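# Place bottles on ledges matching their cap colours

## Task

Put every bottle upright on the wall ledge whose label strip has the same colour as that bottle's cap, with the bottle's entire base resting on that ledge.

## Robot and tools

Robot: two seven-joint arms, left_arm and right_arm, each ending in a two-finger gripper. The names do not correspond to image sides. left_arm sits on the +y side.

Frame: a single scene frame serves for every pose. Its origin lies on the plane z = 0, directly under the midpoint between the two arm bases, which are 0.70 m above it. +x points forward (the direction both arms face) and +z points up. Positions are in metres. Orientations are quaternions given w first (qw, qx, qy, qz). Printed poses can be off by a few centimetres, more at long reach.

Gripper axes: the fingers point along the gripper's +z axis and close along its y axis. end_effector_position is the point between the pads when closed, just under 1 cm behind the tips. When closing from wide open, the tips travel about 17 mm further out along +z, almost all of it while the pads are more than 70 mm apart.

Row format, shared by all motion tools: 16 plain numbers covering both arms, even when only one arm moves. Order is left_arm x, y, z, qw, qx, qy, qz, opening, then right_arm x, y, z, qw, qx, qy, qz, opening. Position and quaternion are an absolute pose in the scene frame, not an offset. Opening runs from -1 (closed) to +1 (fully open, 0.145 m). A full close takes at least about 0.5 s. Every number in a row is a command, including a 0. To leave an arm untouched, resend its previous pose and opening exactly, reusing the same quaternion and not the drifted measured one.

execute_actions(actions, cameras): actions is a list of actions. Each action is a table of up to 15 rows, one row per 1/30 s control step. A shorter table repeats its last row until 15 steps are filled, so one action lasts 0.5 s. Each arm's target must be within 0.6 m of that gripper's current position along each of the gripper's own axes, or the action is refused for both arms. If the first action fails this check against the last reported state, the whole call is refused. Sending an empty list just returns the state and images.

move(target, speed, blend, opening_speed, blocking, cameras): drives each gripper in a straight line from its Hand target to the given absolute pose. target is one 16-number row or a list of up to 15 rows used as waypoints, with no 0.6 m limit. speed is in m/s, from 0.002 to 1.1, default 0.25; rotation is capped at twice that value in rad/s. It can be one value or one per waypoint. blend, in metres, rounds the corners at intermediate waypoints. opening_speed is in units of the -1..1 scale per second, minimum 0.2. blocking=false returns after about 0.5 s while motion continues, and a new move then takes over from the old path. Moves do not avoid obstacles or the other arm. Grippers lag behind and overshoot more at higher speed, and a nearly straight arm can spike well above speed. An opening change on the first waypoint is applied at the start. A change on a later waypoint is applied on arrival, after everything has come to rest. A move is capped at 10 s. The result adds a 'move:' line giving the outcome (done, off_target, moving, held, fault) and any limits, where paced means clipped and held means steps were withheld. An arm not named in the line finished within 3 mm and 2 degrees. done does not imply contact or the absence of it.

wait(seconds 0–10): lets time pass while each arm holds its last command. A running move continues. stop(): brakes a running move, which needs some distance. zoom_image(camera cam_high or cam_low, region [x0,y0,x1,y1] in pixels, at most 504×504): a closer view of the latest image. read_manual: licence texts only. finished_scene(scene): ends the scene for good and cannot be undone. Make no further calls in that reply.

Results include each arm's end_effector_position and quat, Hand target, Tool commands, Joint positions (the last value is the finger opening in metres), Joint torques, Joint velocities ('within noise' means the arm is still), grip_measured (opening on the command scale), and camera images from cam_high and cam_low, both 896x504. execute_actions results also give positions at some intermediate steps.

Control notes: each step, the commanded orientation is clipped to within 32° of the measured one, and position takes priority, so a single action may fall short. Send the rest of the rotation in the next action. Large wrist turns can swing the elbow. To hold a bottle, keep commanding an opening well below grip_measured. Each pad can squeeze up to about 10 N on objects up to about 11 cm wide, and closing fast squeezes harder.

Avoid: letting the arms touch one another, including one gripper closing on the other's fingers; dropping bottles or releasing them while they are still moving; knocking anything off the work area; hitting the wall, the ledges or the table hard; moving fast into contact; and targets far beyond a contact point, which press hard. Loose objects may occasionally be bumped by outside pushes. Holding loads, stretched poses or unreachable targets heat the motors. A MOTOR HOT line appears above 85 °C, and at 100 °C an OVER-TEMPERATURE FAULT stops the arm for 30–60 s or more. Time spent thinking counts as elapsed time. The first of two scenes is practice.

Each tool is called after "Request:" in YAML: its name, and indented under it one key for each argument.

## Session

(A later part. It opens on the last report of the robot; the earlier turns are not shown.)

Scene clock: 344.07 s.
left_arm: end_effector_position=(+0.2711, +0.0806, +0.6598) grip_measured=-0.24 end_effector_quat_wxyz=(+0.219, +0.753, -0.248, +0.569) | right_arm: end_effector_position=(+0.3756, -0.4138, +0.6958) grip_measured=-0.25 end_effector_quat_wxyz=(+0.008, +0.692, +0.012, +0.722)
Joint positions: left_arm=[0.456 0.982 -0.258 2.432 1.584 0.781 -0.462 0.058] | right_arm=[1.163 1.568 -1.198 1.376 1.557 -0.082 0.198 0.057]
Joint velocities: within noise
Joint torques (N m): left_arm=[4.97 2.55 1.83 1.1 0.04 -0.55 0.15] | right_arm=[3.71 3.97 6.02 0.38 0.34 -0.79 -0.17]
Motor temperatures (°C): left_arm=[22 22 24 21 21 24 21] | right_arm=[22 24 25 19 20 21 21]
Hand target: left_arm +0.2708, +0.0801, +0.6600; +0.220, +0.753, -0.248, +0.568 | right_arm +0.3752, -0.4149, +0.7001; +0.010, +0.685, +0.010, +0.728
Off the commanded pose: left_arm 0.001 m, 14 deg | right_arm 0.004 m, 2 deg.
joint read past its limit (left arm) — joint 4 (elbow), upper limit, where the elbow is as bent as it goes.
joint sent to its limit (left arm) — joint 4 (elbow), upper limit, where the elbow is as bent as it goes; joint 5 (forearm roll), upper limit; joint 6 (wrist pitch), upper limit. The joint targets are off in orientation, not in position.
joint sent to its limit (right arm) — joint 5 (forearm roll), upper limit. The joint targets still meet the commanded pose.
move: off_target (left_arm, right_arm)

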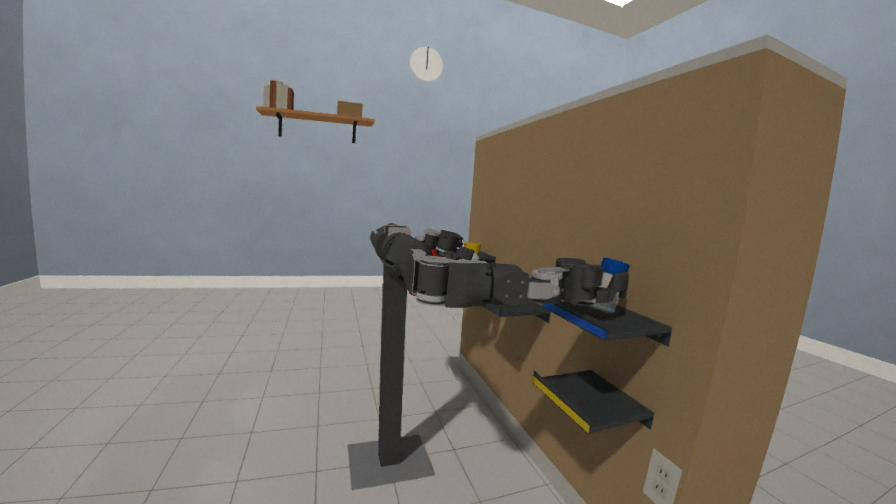

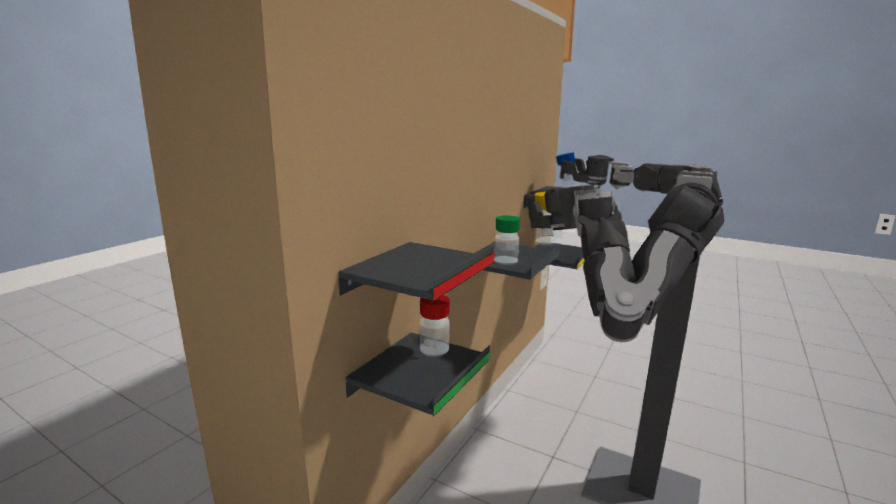

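Request:
move:
  target: [0.27,0.08,0.66,0.136,0.759,-0.168,0.614,-0.7,0.38,-0.415,0.688,0,0.682,0,0.731,-0.7]
  speed: 0.04

Request:
zoom_image:
  camera: "cam_high"
  region: [520, 220, 680, 350]

Scene clock: 353.03 s.
left_arm: end_effector_position=(+0.2711, +0.0806, +0.6598) grip_measured=-0.24 end_effector_quat_wxyz=(+0.219, +0.753, -0.247, +0.569) | right_arm: end_effector_position=(+0.3796, -0.4153, +0.6867) grip_measured=-0.25 end_effector_quat_wxyz=(+0.002, +0.685, +0.002, +0.728)
Joint positions: left_arm=[0.457 0.982 -0.259 2.432 1.584 0.781 -0.463 0.058] | right_arm=[0.605 1.531 -0.659 1.351 1.558 -0.12 0.197 0.057]
Joint velocities: within noise
Joint torques (N m): left_arm=[4.87 2.57 1.91 1.09 0.04 -0.55 0.17] | right_arm=[3.31 6.21 6.08 0.32 0.3 -0.53 -0.02]
Motor temperatures (°C): left_arm=[22 22 24 21 21 24 21] | right_arm=[22 24 25 19 20 21 21]
Hand target: left_arm +0.2708, +0.0801, +0.6600; +0.220, +0.753, -0.248, +0.568 | right_arm +0.3800, -0.4150, +0.6881; +0.000, +0.682, +0.000, +0.731
Off the commanded pose: left_arm 0.001 m, 14 deg | right_arm 0.001 m, 1 deg.
joint read past its limit (left arm) — joint 4 (elbow), upper limit, where the elbow is as bent as it goes.
joint sent to its limit (left arm) — joint 4 (elbow), upper limit, where the elbow is as bent as it goes; joint 5 (forearm roll), upper limit; joint 6 (wrist pitch), upper limit. The joint targets are off in orientation, not in position.
joint sent to its limit (right arm) — joint 5 (forearm roll), upper limit. The joint targets still meet the commanded pose.
move: off_target (left_arm)

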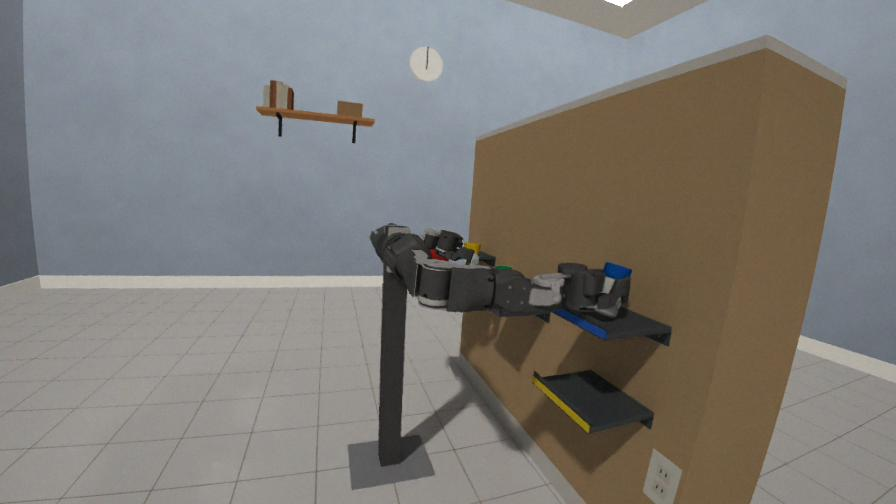

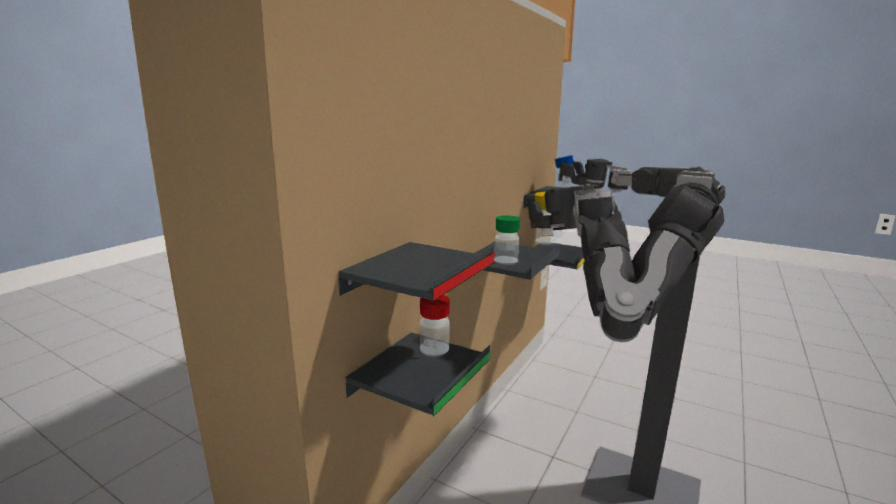

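Scaled by 3.150 from the camera's 896x504 image, which has a finer 1280x720 frame.

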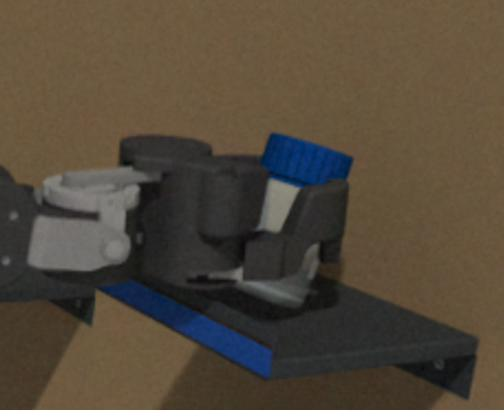

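Request:
move:
  target: [0.27,0.08,0.66,0.136,0.759,-0.168,0.614,-0.7,0.366,-0.415,0.685,0,0.682,0,0.731,-0.6]
  speed: 0.03

Request:
zoom_image:
  camera: "cam_high"
  region: [520, 220, 680, 350]

Scene clock: 375.97 s.
left_arm: end_effector_position=(+0.2711, +0.0806, +0.6598) grip_measured=-0.24 end_effector_quat_wxyz=(+0.219, +0.753, -0.248, +0.569) | right_arm: end_effector_position=(+0.3663, -0.4155, +0.6861) grip_measured=-0.25 end_effector_quat_wxyz=(+0.002, +0.680, -0.001, +0.733)
Joint positions: left_arm=[0.457 0.982 -0.259 2.432 1.584 0.781 -0.463 0.058] | right_arm=[-0.265 1.43 0.325 1.411 1.44 -0.039 0.2 0.057]
Joint velocities: within noise
Joint torques (N m): left_arm=[4.87 2.57 1.94 1.09 0.04 -0.55 0.17] | right_arm=[2.76 7.58 5.76 1.05 0.16 -0.23 0.14]
Motor temperatures (°C): left_arm=[22 22 24 21 21 24 21] | right_arm=[22 25 26 19 20 21 21]
Hand target: left_arm +0.2708, +0.0801, +0.6600; +0.220, +0.753, -0.248, +0.568 | right_arm +0.3660, -0.4149, +0.6851; +0.000, +0.682, +0.000, +0.731
Off the commanded pose: left_arm 0.001 m, 14 deg | right_arm 0.001 m, 0 deg.
joint read past its limit (left arm) — joint 4 (elbow), upper limit, where the elbow is as bent as it goes.
joint sent to its limit (left arm) — joint 4 (elbow), upper limit, where the elbow is as bent as it goes; joint 5 (forearm roll), upper limit; joint 6 (wrist pitch), upper limit. The joint targets are off in orientation, not in position.
move: off_target (left_arm)

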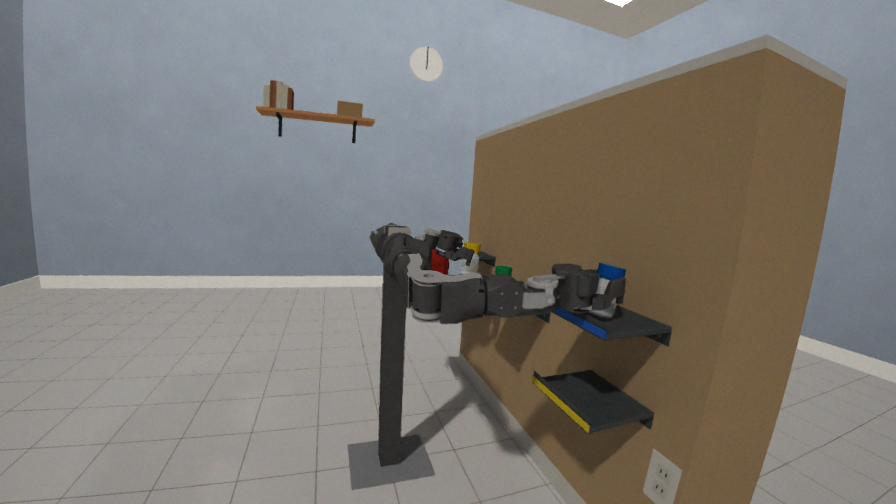

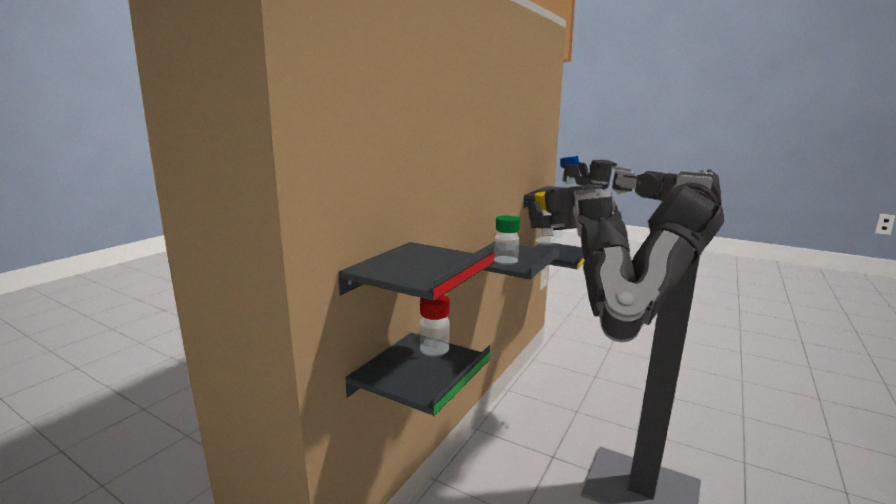

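Scaled by 3.150 from the camera's 896x504 image, which has a finer 1280x720 frame.

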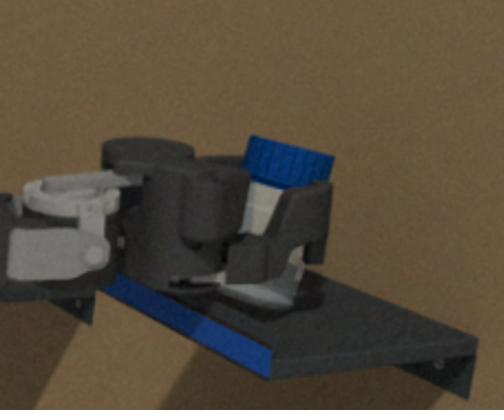

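Request:
move:
  target: [0.27,0.08,0.66,0.136,0.759,-0.168,0.614,-0.7,0.366,-0.415,0.672,0,0.682,0,0.731,-0.6]
  speed: 0.03

Request:
zoom_image:
  camera: "cam_high"
  region: [520, 220, 680, 350]

Scene clock: 388.30 s.
left_arm: end_effector_position=(+0.2711, +0.0806, +0.6598) grip_measured=-0.24 end_effector_quat_wxyz=(+0.219, +0.753, -0.248, +0.569) | right_arm: end_effector_position=(+0.3657, -0.4149, +0.6845) grip_measured=-0.25 end_effector_quat_wxyz=(+0.002, +0.664, +0.002, +0.747)
Joint positions: left_arm=[0.457 0.982 -0.259 2.432 1.584 0.781 -0.463 0.058] | right_arm=[-0.415 1.479 0.371 1.406 1.514 -0.175 0.2 0.057]
Joint velocities: within noise
Joint torques (N m): left_arm=[4.87 2.57 1.94 1.1 0.04 -0.55 0.17] | right_arm=[1.15 7.27 3.08 0.7 0.1 0.46 0.01]
Motor temperatures (°C): left_arm=[22 21 24 21 21 24 21] | right_arm=[22 25 26 19 20 21 21]
Hand target: left_arm +0.2708, +0.0801, +0.6600; +0.220, +0.753, -0.248, +0.568 | right_arm +0.3655, -0.4150, +0.6720; +0.000, +0.682, +0.000, +0.731
Off the commanded pose: left_arm 0.001 m, 14 deg | right_arm 0.013 m, 3 deg.
joint read past its limit (left arm) — joint 4 (elbow), upper limit, where the elbow is as bent as it goes.
joint sent to its limit (left arm) — joint 4 (elbow), upper limit, where the elbow is as bent as it goes; joint 5 (forearm roll), upper limit; joint 6 (wrist pitch), upper limit. The joint targets are off in orientation, not in position.
move: off_target (left_arm, right_arm)

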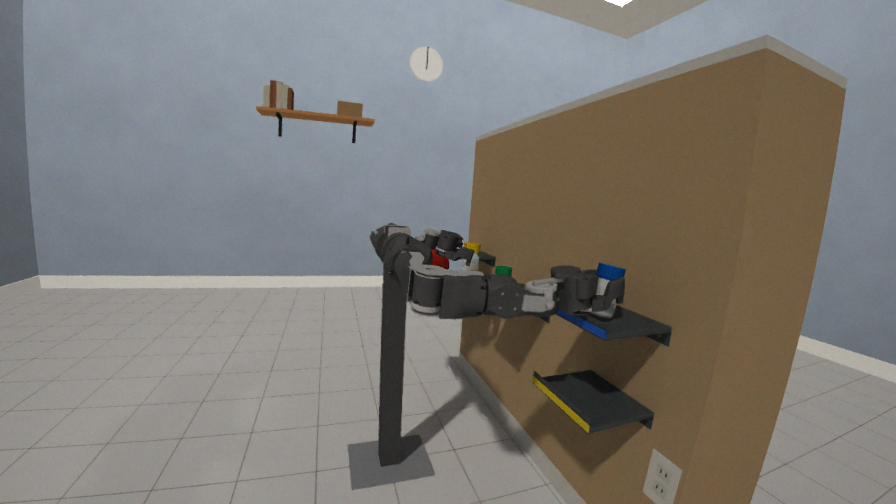

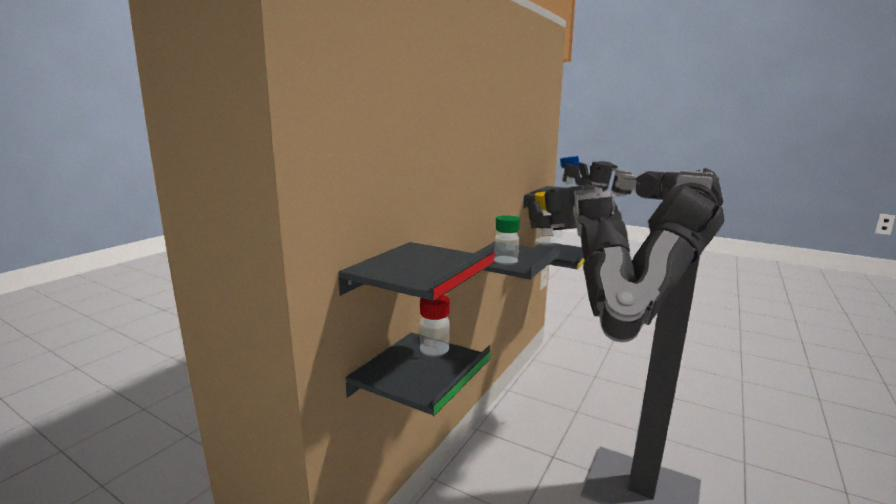

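Scaled by 3.150 from the camera's 896x504 image, which has a finer 1280x720 frame.

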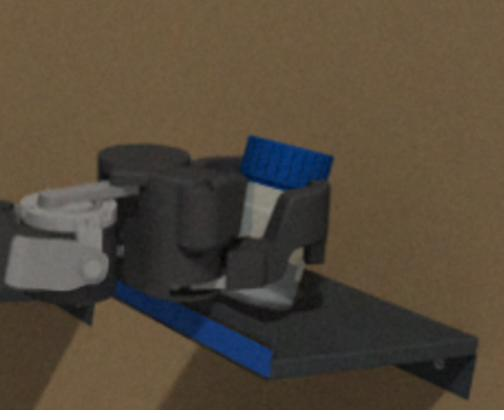

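Request:
move:
  target:
    - [0.27,0.08,0.66,0.136,0.759,-0.168,0.614,-0.7,0.366,-0.415,0.682,0,0.664,0,0.747,-0.6]
    - [0.27,0.08,0.66,0.136,0.759,-0.168,0.614,-0.7,0.366,-0.415,0.682,0,0.664,0,0.747,0.1]
  speed: 0.03
  opening_speed: 0.3

Request:
zoom_image:
  camera: "cam_high"
  region: [520, 220, 680, 350]

Scene clock: 403.07 s.
left_arm: end_effector_position=(+0.2711, +0.0806, +0.6598) grip_measured=-0.24 end_effector_quat_wxyz=(+0.219, +0.753, -0.248, +0.569) | right_arm: end_effector_position=(+0.3658, -0.4151, +0.6839) grip_measured=+0.10 end_effector_quat_wxyz=(+0.000, +0.661, +0.000, +0.750)
Joint positions: left_arm=[0.457 0.982 -0.259 2.432 1.584 0.781 -0.463 0.058] | right_arm=[-0.482 1.497 0.406 1.403 1.544 -0.21 0.2 0.083]
Joint velocities: within noise
Joint torques (N m): left_arm=[4.87 2.57 1.94 1.09 0.04 -0.55 0.17] | right_arm=[2.86 8.37 4.1 0.5 0.28 -0.31 0.04]
Motor temperatures (°C): left_arm=[22 21 24 21 21 24 21] | right_arm=[22 26 25 19 20 20 21]
Hand target: left_arm +0.2708, +0.0801, +0.6600; +0.220, +0.753, -0.248, +0.568 | right_arm +0.3660, -0.4149, +0.6820; +0.000, +0.664, +0.000, +0.747
Off the commanded pose: left_arm 0.001 m, 14 deg | right_arm 0.002 m, 0 deg.
joint read past its limit (left arm) — joint 4 (elbow), upper limit, where the elbow is as bent as it goes.
joint sent to its limit (left arm) — joint 4 (elbow), upper limit, where the elbow is as bent as it goes; joint 5 (forearm roll), upper limit; joint 6 (wrist pitch), upper limit. The joint targets are off in orientation, not in position.
move: off_target (left_arm); target 2's new opening was sent with right_arm's hand 0.004 m and 1 deg from that target

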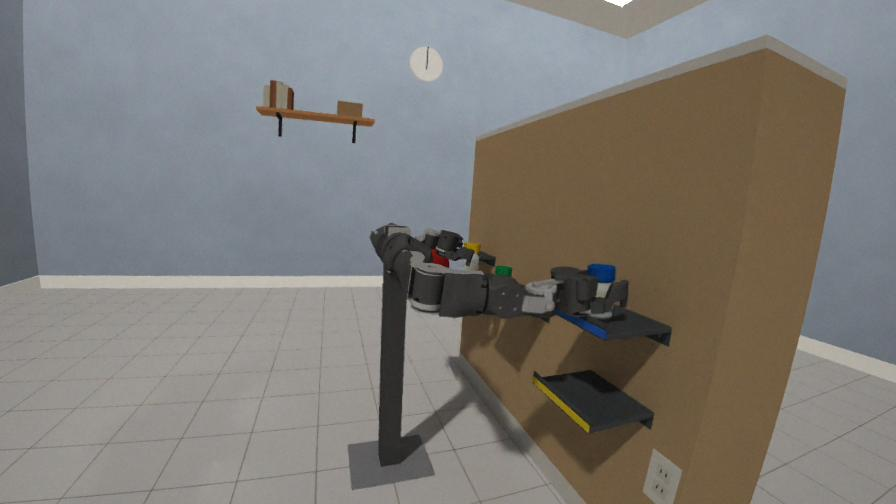

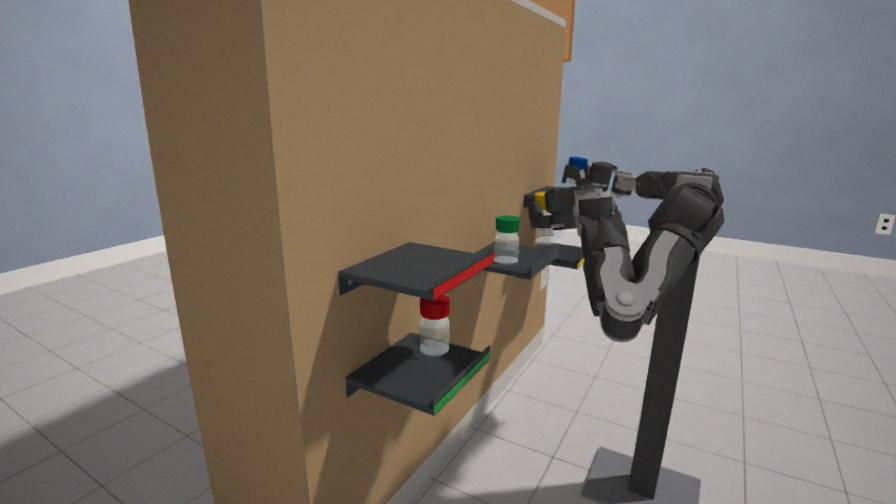

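Scaled by 3.150 from the camera's 896x504 image, which has a finer 1280x720 frame.

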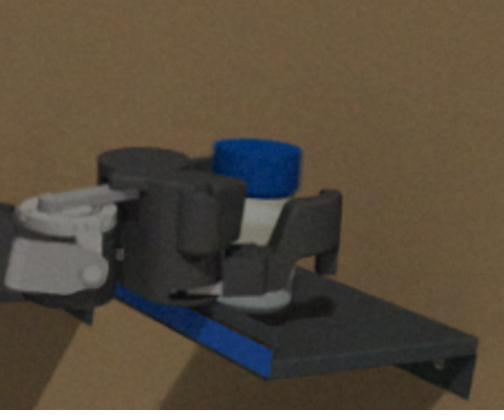

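Request:
move:
  target:
    - [0.28,0.04,0.655,0.136,0.759,-0.168,0.614,-0.7,0.345,-0.412,0.69,0,0.664,0,0.747,0.25]
    - [0.29,-0.02,0.645,0.136,0.759,-0.168,0.614,-0.7,0.25,-0.39,0.69,0,0.70,0,0.714,0.25]
  speed: 0.12

Request:
zoom_image:
  camera: "cam_high"
  region: [440, 200, 680, 360]

Request:
zoom_image:
  camera: "cam_low"
  region: [440, 140, 640, 290]

Scene clock: 423.53 s.
left_arm: end_effector_position=(+0.2889, -0.0213, +0.6440) grip_measured=-0.24 end_effector_quat_wxyz=(+0.139, +0.760, -0.172, +0.611) | right_arm: end_effector_position=(+0.2500, -0.3908, +0.6895) grip_measured=+0.25 end_effector_quat_wxyz=(+0.002, +0.699, -0.002, +0.715)
Joint positions: left_arm=[0.757 0.285 -0.96 2.287 1.333 0.755 -1.302 0.058] | right_arm=[-0.89 0.904 1.258 1.909 1.263 0.334 0.312 0.094]
Joint velocities: within noise
Joint torques (N m): left_arm=[6.42 -0.8 1.78 2.26 -0.45 -0.32 -0.03] | right_arm=[0.17 5.37 4.68 1.55 0.35 -0.27 0.18]
Motor temperatures (°C): left_arm=[22 21 24 21 21 24 21] | right_arm=[22 26 25 19 20 20 21]
Hand target: left_arm +0.2900, -0.0200, +0.6449; +0.136, +0.759, -0.168, +0.614 | right_arm +0.2500, -0.3899, +0.6900; +0.000, +0.700, +0.000, +0.714
Off the commanded pose: left_arm 0.002 m, 1 deg | right_arm 0.001 m, 0 deg.
move: done

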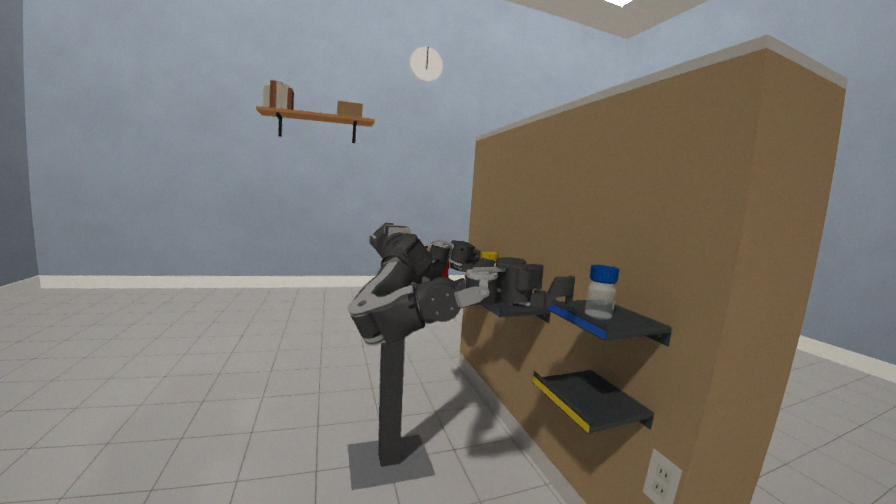

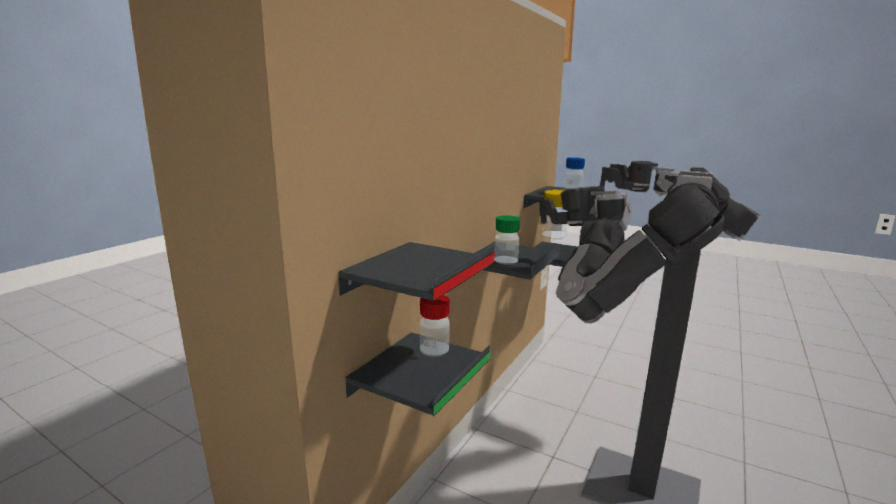

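Scaled by 2.100 from the camera's 896x504 image, which has a finer 1280x720 frame.

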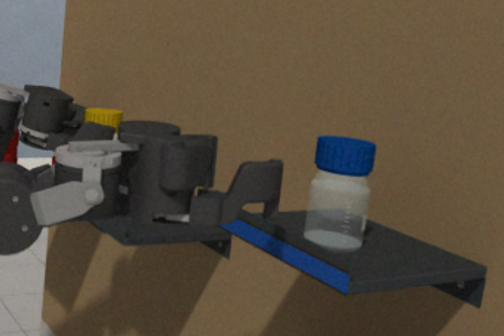

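Scaled by 2.520 from the camera's 896x504 image, which has a finer 1280x720 frame.

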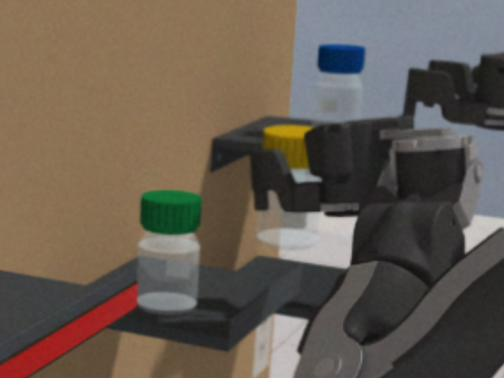

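Request:
move:
  target:
    - [0.32,-0.06,0.635,0.136,0.759,-0.168,0.614,-0.7,0.24,-0.385,0.62,0,0.70,0,0.714,0.25]
    - [0.37,-0.087,0.62,0.136,0.759,-0.168,0.614,-0.7,0.24,-0.37,0.54,0,0.74,0,0.673,0.25]
  speed: 0.12

Request:
zoom_image:
  camera: "cam_high"
  region: [440, 200, 680, 360]

Request:
zoom_image:
  camera: "cam_low"
  region: [440, 140, 640, 290]

Scene clock: 434.03 s.
left_arm: end_effector_position=(+0.3704, -0.0854, +0.6182) grip_measured=-0.24 end_effector_quat_wxyz=(+0.134, +0.762, -0.167, +0.611) | right_arm: end_effector_position=(+0.2403, -0.3692, +0.5406) grip_measured=+0.25 end_effector_quat_wxyz=(-0.002, +0.740, +0.002, +0.672)
Joint positions: left_arm=[0.936 0.086 -1.087 1.703 1.134 0.548 -0.979 0.058] | right_arm=[-0.838 0.714 0.73 1.809 0.947 -0.045 0.348 0.094]
Joint velocities: within noise
Joint torques (N m): left_arm=[9.11 -2.25 1.96 3.1 -0.46 -0.63 0.23] | right_arm=[0.07 3.78 3.41 2.39 0.24 -0.47 -0.11]
Motor temperatures (°C): left_arm=[23 21 24 21 22 24 21] | right_arm=[22 25 25 19 20 20 21]
Hand target: left_arm +0.3700, -0.0869, +0.6201; +0.136, +0.759, -0.168, +0.614 | right_arm +0.2400, -0.3700, +0.5400; +0.000, +0.740, +0.000, +0.673
Off the commanded pose: left_arm 0.002 m, 1 deg | right_arm 0.001 m, 0 deg.
move: done

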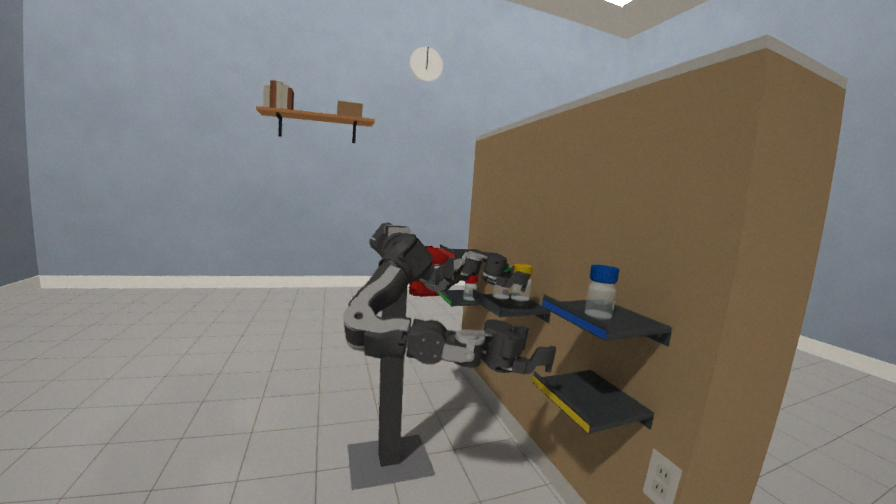

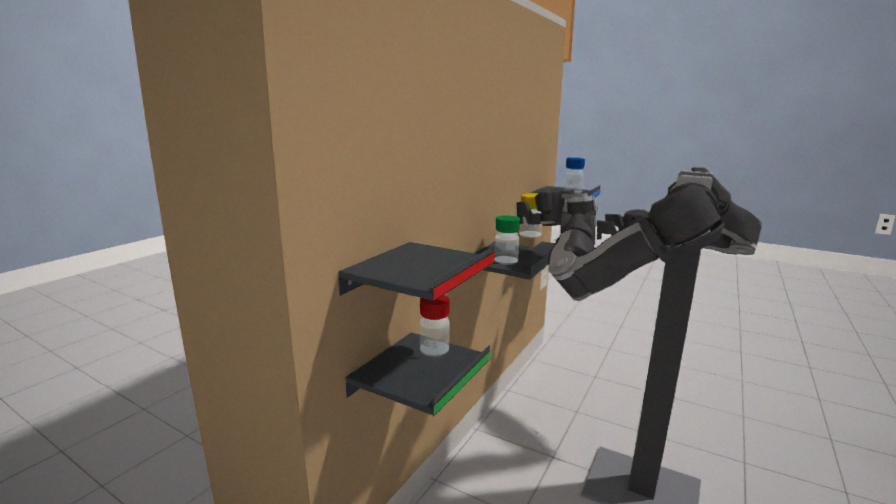

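Scaled by 2.100 from the camera's 896x504 image, which has a finer 1280x720 frame.

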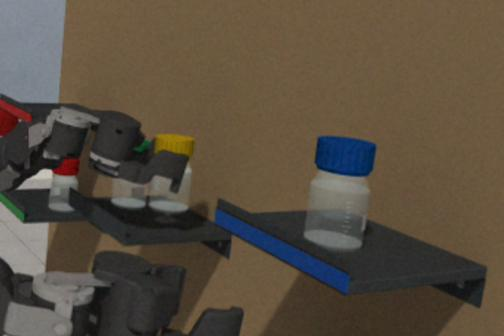

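Scaled by 2.520 from the camera's 896x504 image, which has a finer 1280x720 frame.

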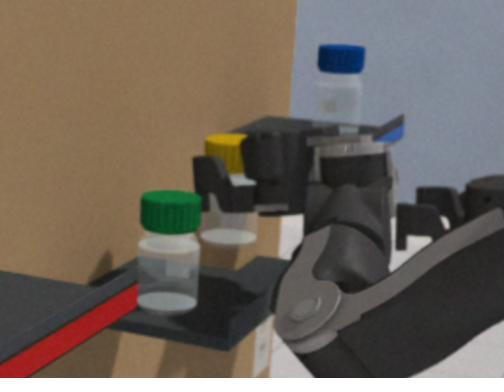

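Request:
move:
  target:
    - [0.37,-0.087,0.595,0.136,0.759,-0.168,0.614,-0.7,0.24,-0.37,0.54,0,0.74,0,0.673,0.25]
    - [0.37,-0.087,0.582,0.136,0.759,-0.168,0.614,-0.7,0.24,-0.37,0.54,0,0.74,0,0.673,0.25]
  speed: [0.08,0.03]

Request:
zoom_image:
  camera: "cam_high"
  region: [440, 200, 680, 360]

Request:
zoom_image:
  camera: "cam_low"
  region: [440, 140, 640, 290]

Scene clock: 443.93 s.
left_arm: end_effector_position=(+0.3700, -0.0871, +0.5851) grip_measured=-0.24 end_effector_quat_wxyz=(+0.136, +0.758, -0.167, +0.616) | right_arm: end_effector_position=(+0.2403, -0.3692, +0.5406) grip_measured=+0.25 end_effector_quat_wxyz=(-0.002, +0.740, +0.002, +0.672)
Joint positions: left_arm=[0.881 0.118 -1.173 1.657 1.052 0.417 -0.918 0.058] | right_arm=[-0.838 0.714 0.73 1.809 0.946 -0.045 0.348 0.094]
Joint velocities: within noise
Joint torques (N m): left_arm=[7.29 -1.31 1.72 2.66 -0.35 -0.61 0.25] | right_arm=[0.17 3.78 3.43 2.39 0.25 -0.49 -0.1]
Motor temperatures (°C): left_arm=[25 21 24 21 22 25 21] | right_arm=[21 25 25 19 20 21 21]
Hand target: left_arm +0.3700, -0.0869, +0.5820; +0.136, +0.759, -0.168, +0.614 | right_arm +0.2400, -0.3700, +0.5400; +0.000, +0.740, +0.000, +0.673
Off the commanded pose: left_arm 0.003 m, 0 deg | right_arm 0.001 m, 0 deg.
move: done

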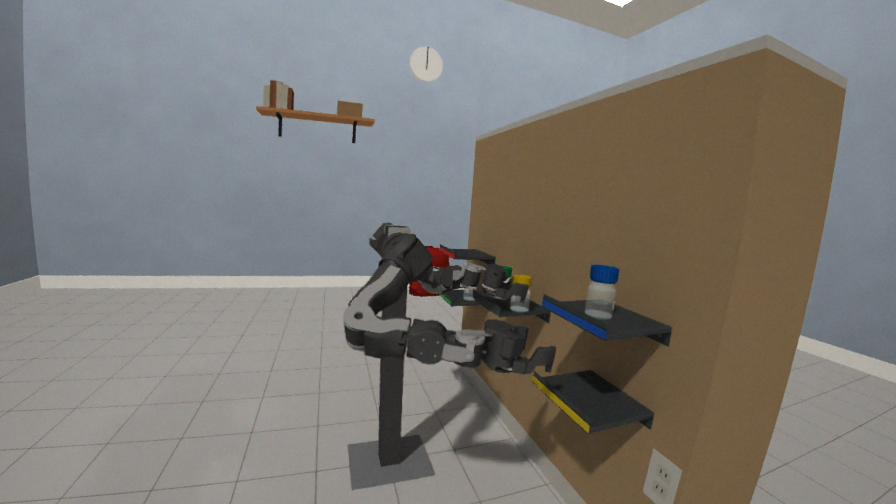

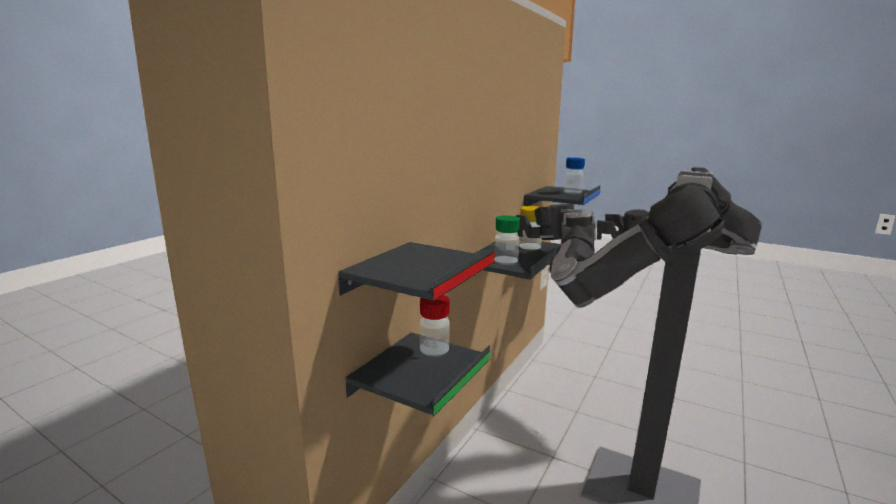

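Scaled by 2.100 from the camera's 896x504 image, which has a finer 1280x720 frame.

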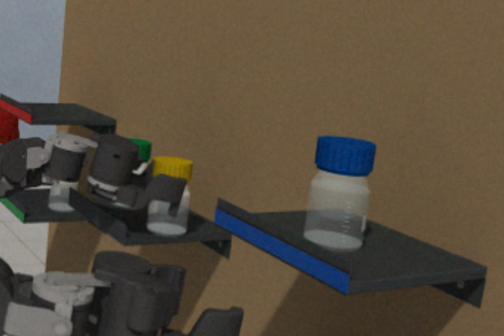

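Scaled by 2.520 from the camera's 896x504 image, which has a finer 1280x720 frame.

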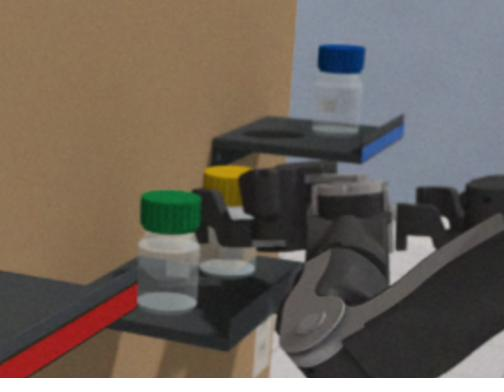

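Request:
move:
  target: [0.37,-0.087,0.575,0.136,0.759,-0.168,0.614,-0.7,0.24,-0.37,0.54,0,0.74,0,0.673,0.25]
  speed: 0.03

Request:
zoom_image:
  camera: "cam_high"
  region: [460, 230, 580, 330]

Scene clock: 449.80 s.
left_arm: end_effector_position=(+0.3702, -0.0878, +0.5841) grip_measured=-0.24 end_effector_quat_wxyz=(+0.138, +0.751, -0.165, +0.624) | right_arm: end_effector_position=(+0.2403, -0.3692, +0.5405) grip_measured=+0.25 end_effector_quat_wxyz=(-0.002, +0.740, +0.002, +0.672)
Joint positions: left_arm=[0.871 0.119 -1.182 1.65 1.022 0.387 -0.905 0.058] | right_arm=[-0.838 0.714 0.73 1.809 0.946 -0.045 0.348 0.094]
Joint velocities: within noise
Joint torques (N m): left_arm=[5.95 -0.91 1.5 1.85 0.03 -0.3 0.26] | right_arm=[0.17 3.73 3.34 2.26 0.27 -0.49 -0.11]
Motor temperatures (°C): left_arm=[24 21 24 21 22 25 21] | right_arm=[21 25 25 19 20 21 21]
Hand target: left_arm +0.3698, -0.0870, +0.5750; +0.136, +0.759, -0.168, +0.614 | right_arm +0.2399, -0.3700, +0.5399; +0.000, +0.740, +0.000, +0.673
Off the commanded pose: left_arm 0.009 m, 2 deg | right_arm 0.001 m, 0 deg.
move: off_target (left_arm)

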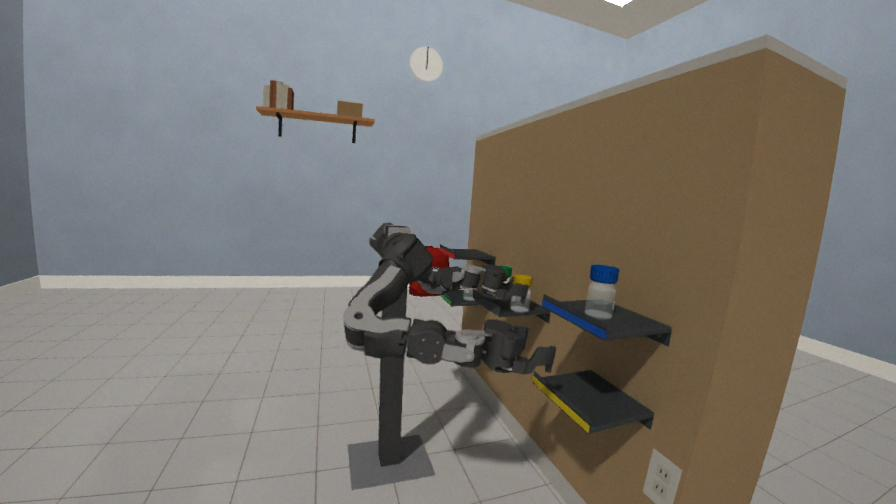

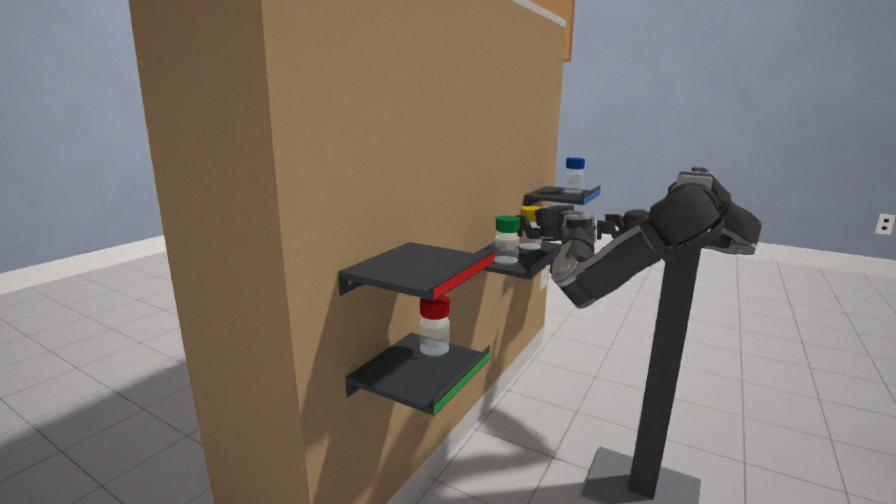

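Scaled by 4.200 from the camera's 896x504 image, which has a finer 1280x720 frame.

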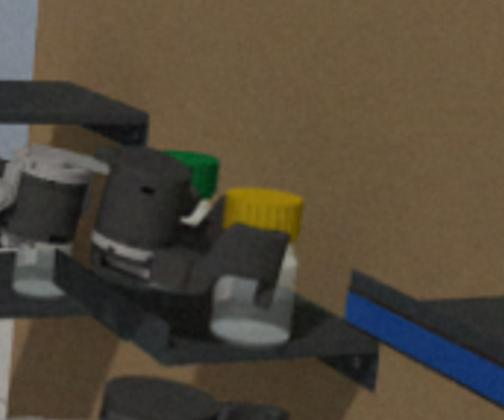

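Request:
move:
  target:
    - [0.37,-0.087,0.592,0.136,0.759,-0.168,0.614,-0.7,0.24,-0.37,0.54,0,0.74,0,0.673,0.25]
    - [0.373,-0.073,0.592,0.136,0.759,-0.168,0.614,-0.7,0.24,-0.37,0.54,0,0.74,0,0.673,0.25]
    - [0.373,-0.073,0.580,0.136,0.759,-0.168,0.614,-0.7,0.24,-0.37,0.54,0,0.74,0,0.673,0.25]
    - [0.373,-0.073,0.581,0.136,0.759,-0.168,0.614,0,0.24,-0.37,0.54,0,0.74,0,0.673,0.25]
  speed: 0.04
  opening_speed: 0.4

Request:
zoom_image:
  camera: "cam_high"
  region: [460, 230, 580, 330]

Request:
zoom_image:
  camera: "cam_low"
  region: [440, 140, 640, 290]

Scene clock: 465.90 s.
left_arm: end_effector_position=(+0.3730, -0.0735, +0.5849) grip_measured=+0.00 end_effector_quat_wxyz=(+0.137, +0.757, -0.167, +0.617) | right_arm: end_effector_position=(+0.2403, -0.3692, +0.5405) grip_measured=+0.25 end_effector_quat_wxyz=(-0.002, +0.740, +0.002, +0.672)
Joint positions: left_arm=[0.878 0.177 -1.163 1.69 1.06 0.409 -0.89 0.076] | right_arm=[-0.838 0.714 0.73 1.809 0.946 -0.045 0.348 0.094]
Joint velocities: within noise
Joint torques (N m): left_arm=[7.24 -0.94 1.88 2.63 -0.26 -0.52 0.19] | right_arm=[0.25 3.94 3.32 2.36 0.26 -0.49 -0.08]
Motor temperatures (°C): left_arm=[24 21 24 21 21 24 21] | right_arm=[21 25 24 19 20 21 21]
Hand target: left_arm +0.3730, -0.0730, +0.5811; +0.136, +0.759, -0.168, +0.614 | right_arm +0.2399, -0.3700, +0.5399; +0.000, +0.740, +0.000, +0.673
Off the commanded pose: left_arm 0.004 m, 0 deg | right_arm 0.001 m, 0 deg.
move: off_target (left_arm); target 4's new opening was sent with left_arm's hand 0.004 m and 0 deg from that target

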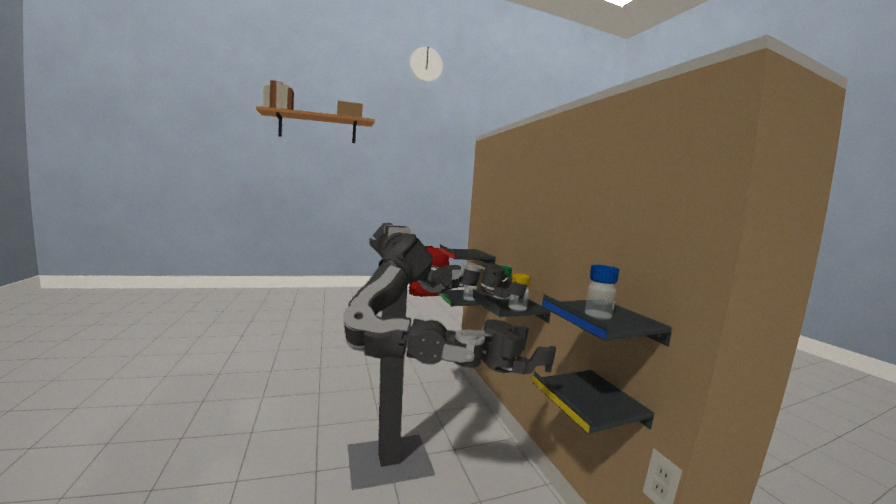

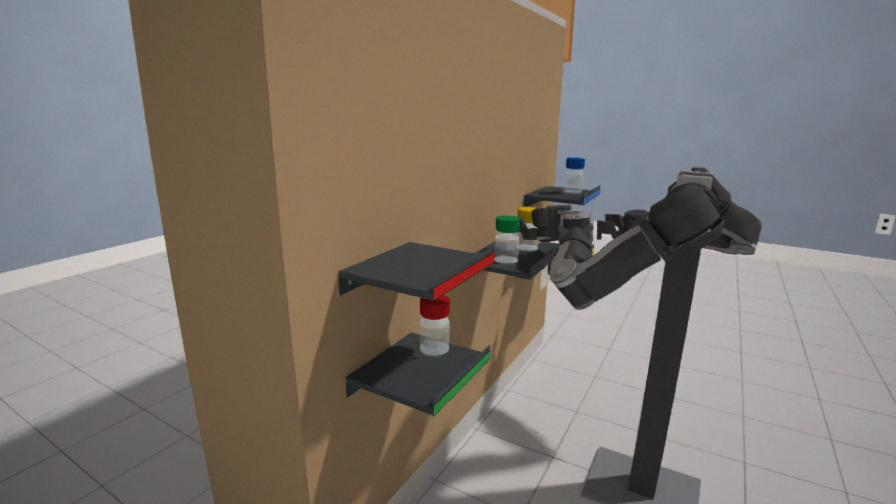

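Scaled by 4.200 from the camera's 896x504 image, which has a finer 1280x720 frame.

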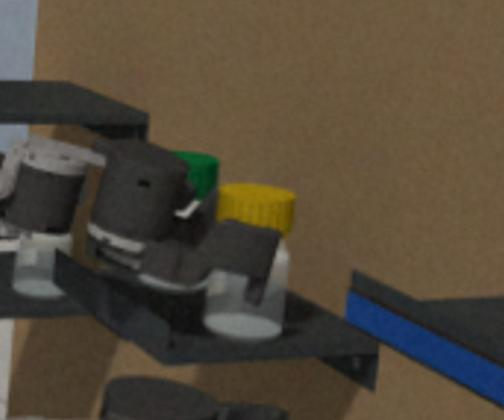

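Scaled by 2.520 from the camera's 896x504 image, which has a finer 1280x720 frame.

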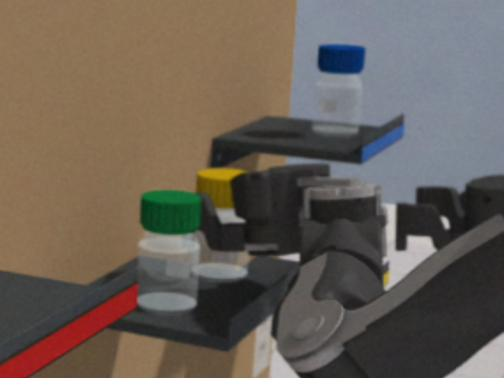

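Request:
move:
  target:
    - [0.373,-0.073,0.585,0.136,0.759,-0.168,0.614,0.12,0.24,-0.37,0.54,0,0.74,0,0.673,0.25]
    - [0.275,-0.027,0.61,0.136,0.759,-0.168,0.614,0.12,0.24,-0.37,0.54,0,0.74,0,0.673,0.25]
    - [0.265,0.12,0.57,0.07,0.770,-0.08,0.624,0.4,0.25,-0.30,0.57,0,0.77,0,0.629,0.25]
    - [0.27,0.335,0.495,0,0.777,0,0.629,0.4,0.265,-0.20,0.61,-0.082,0.770,0.101,0.624,0.25]
  speed: [0.05,0.12,0.2,0.2]

Request:
zoom_image:
  camera: "cam_low"
  region: [380, 190, 620, 420]

Request:
zoom_image:
  camera: "cam_high"
  region: [430, 200, 630, 340]

Scene clock: 498.10 s.
left_arm: end_effector_position=(+0.2709, +0.3371, +0.4974) grip_measured=+0.40 end_effector_quat_wxyz=(-0.005, +0.776, -0.001, +0.631) | right_arm: end_effector_position=(+0.2652, -0.2001, +0.6121) grip_measured=+0.25 end_effector_quat_wxyz=(-0.082, +0.767, +0.102, +0.628)
Joint positions: left_arm=[0.179 1.635 -1.18 1.802 1.411 -0.785 -0.258 0.105] | right_arm=[-0.671 0.955 0.554 2.435 1.142 0.418 -0.2 0.094]
Joint velocities: within noise
Joint torques (N m): left_arm=[2.36 5.84 1.4 1.11 0.08 -0.68 0.24] | right_arm=[0.86 3.92 1.72 2.18 0.08 -0.32 -0.15]
Motor temperatures (°C): left_arm=[24 21 24 21 22 24 21] | right_arm=[21 24 24 19 20 21 21]
Hand target: left_arm +0.2700, +0.3349, +0.4951; +0.000, +0.777, +0.000, +0.629 | right_arm +0.2650, -0.2000, +0.6101; -0.082, +0.770, +0.101, +0.624
Off the commanded pose: left_arm 0.003 m, 1 deg | right_arm 0.002 m, 1 deg.
move: done; target 3's new opening was sent with left_arm's hand 0.001 m and 5 deg from that target

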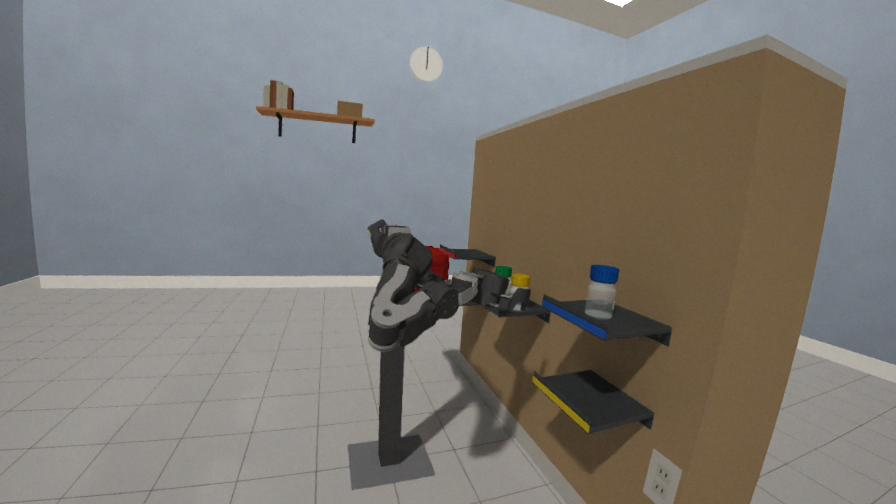

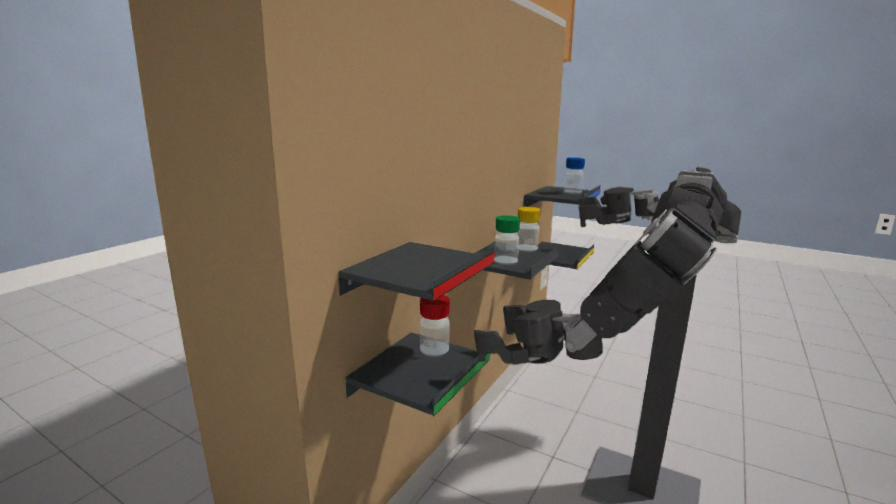

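Scaled by 2.100 from the camera's 896x504 image, which has a finer 1280x720 frame.

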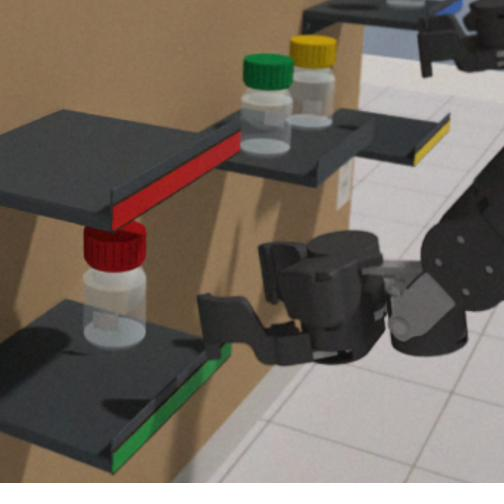

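Scaled by 2.520 from the camera's 896x504 image, which has a finer 1280x720 frame.

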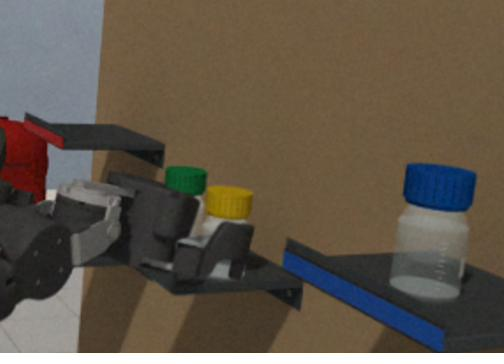

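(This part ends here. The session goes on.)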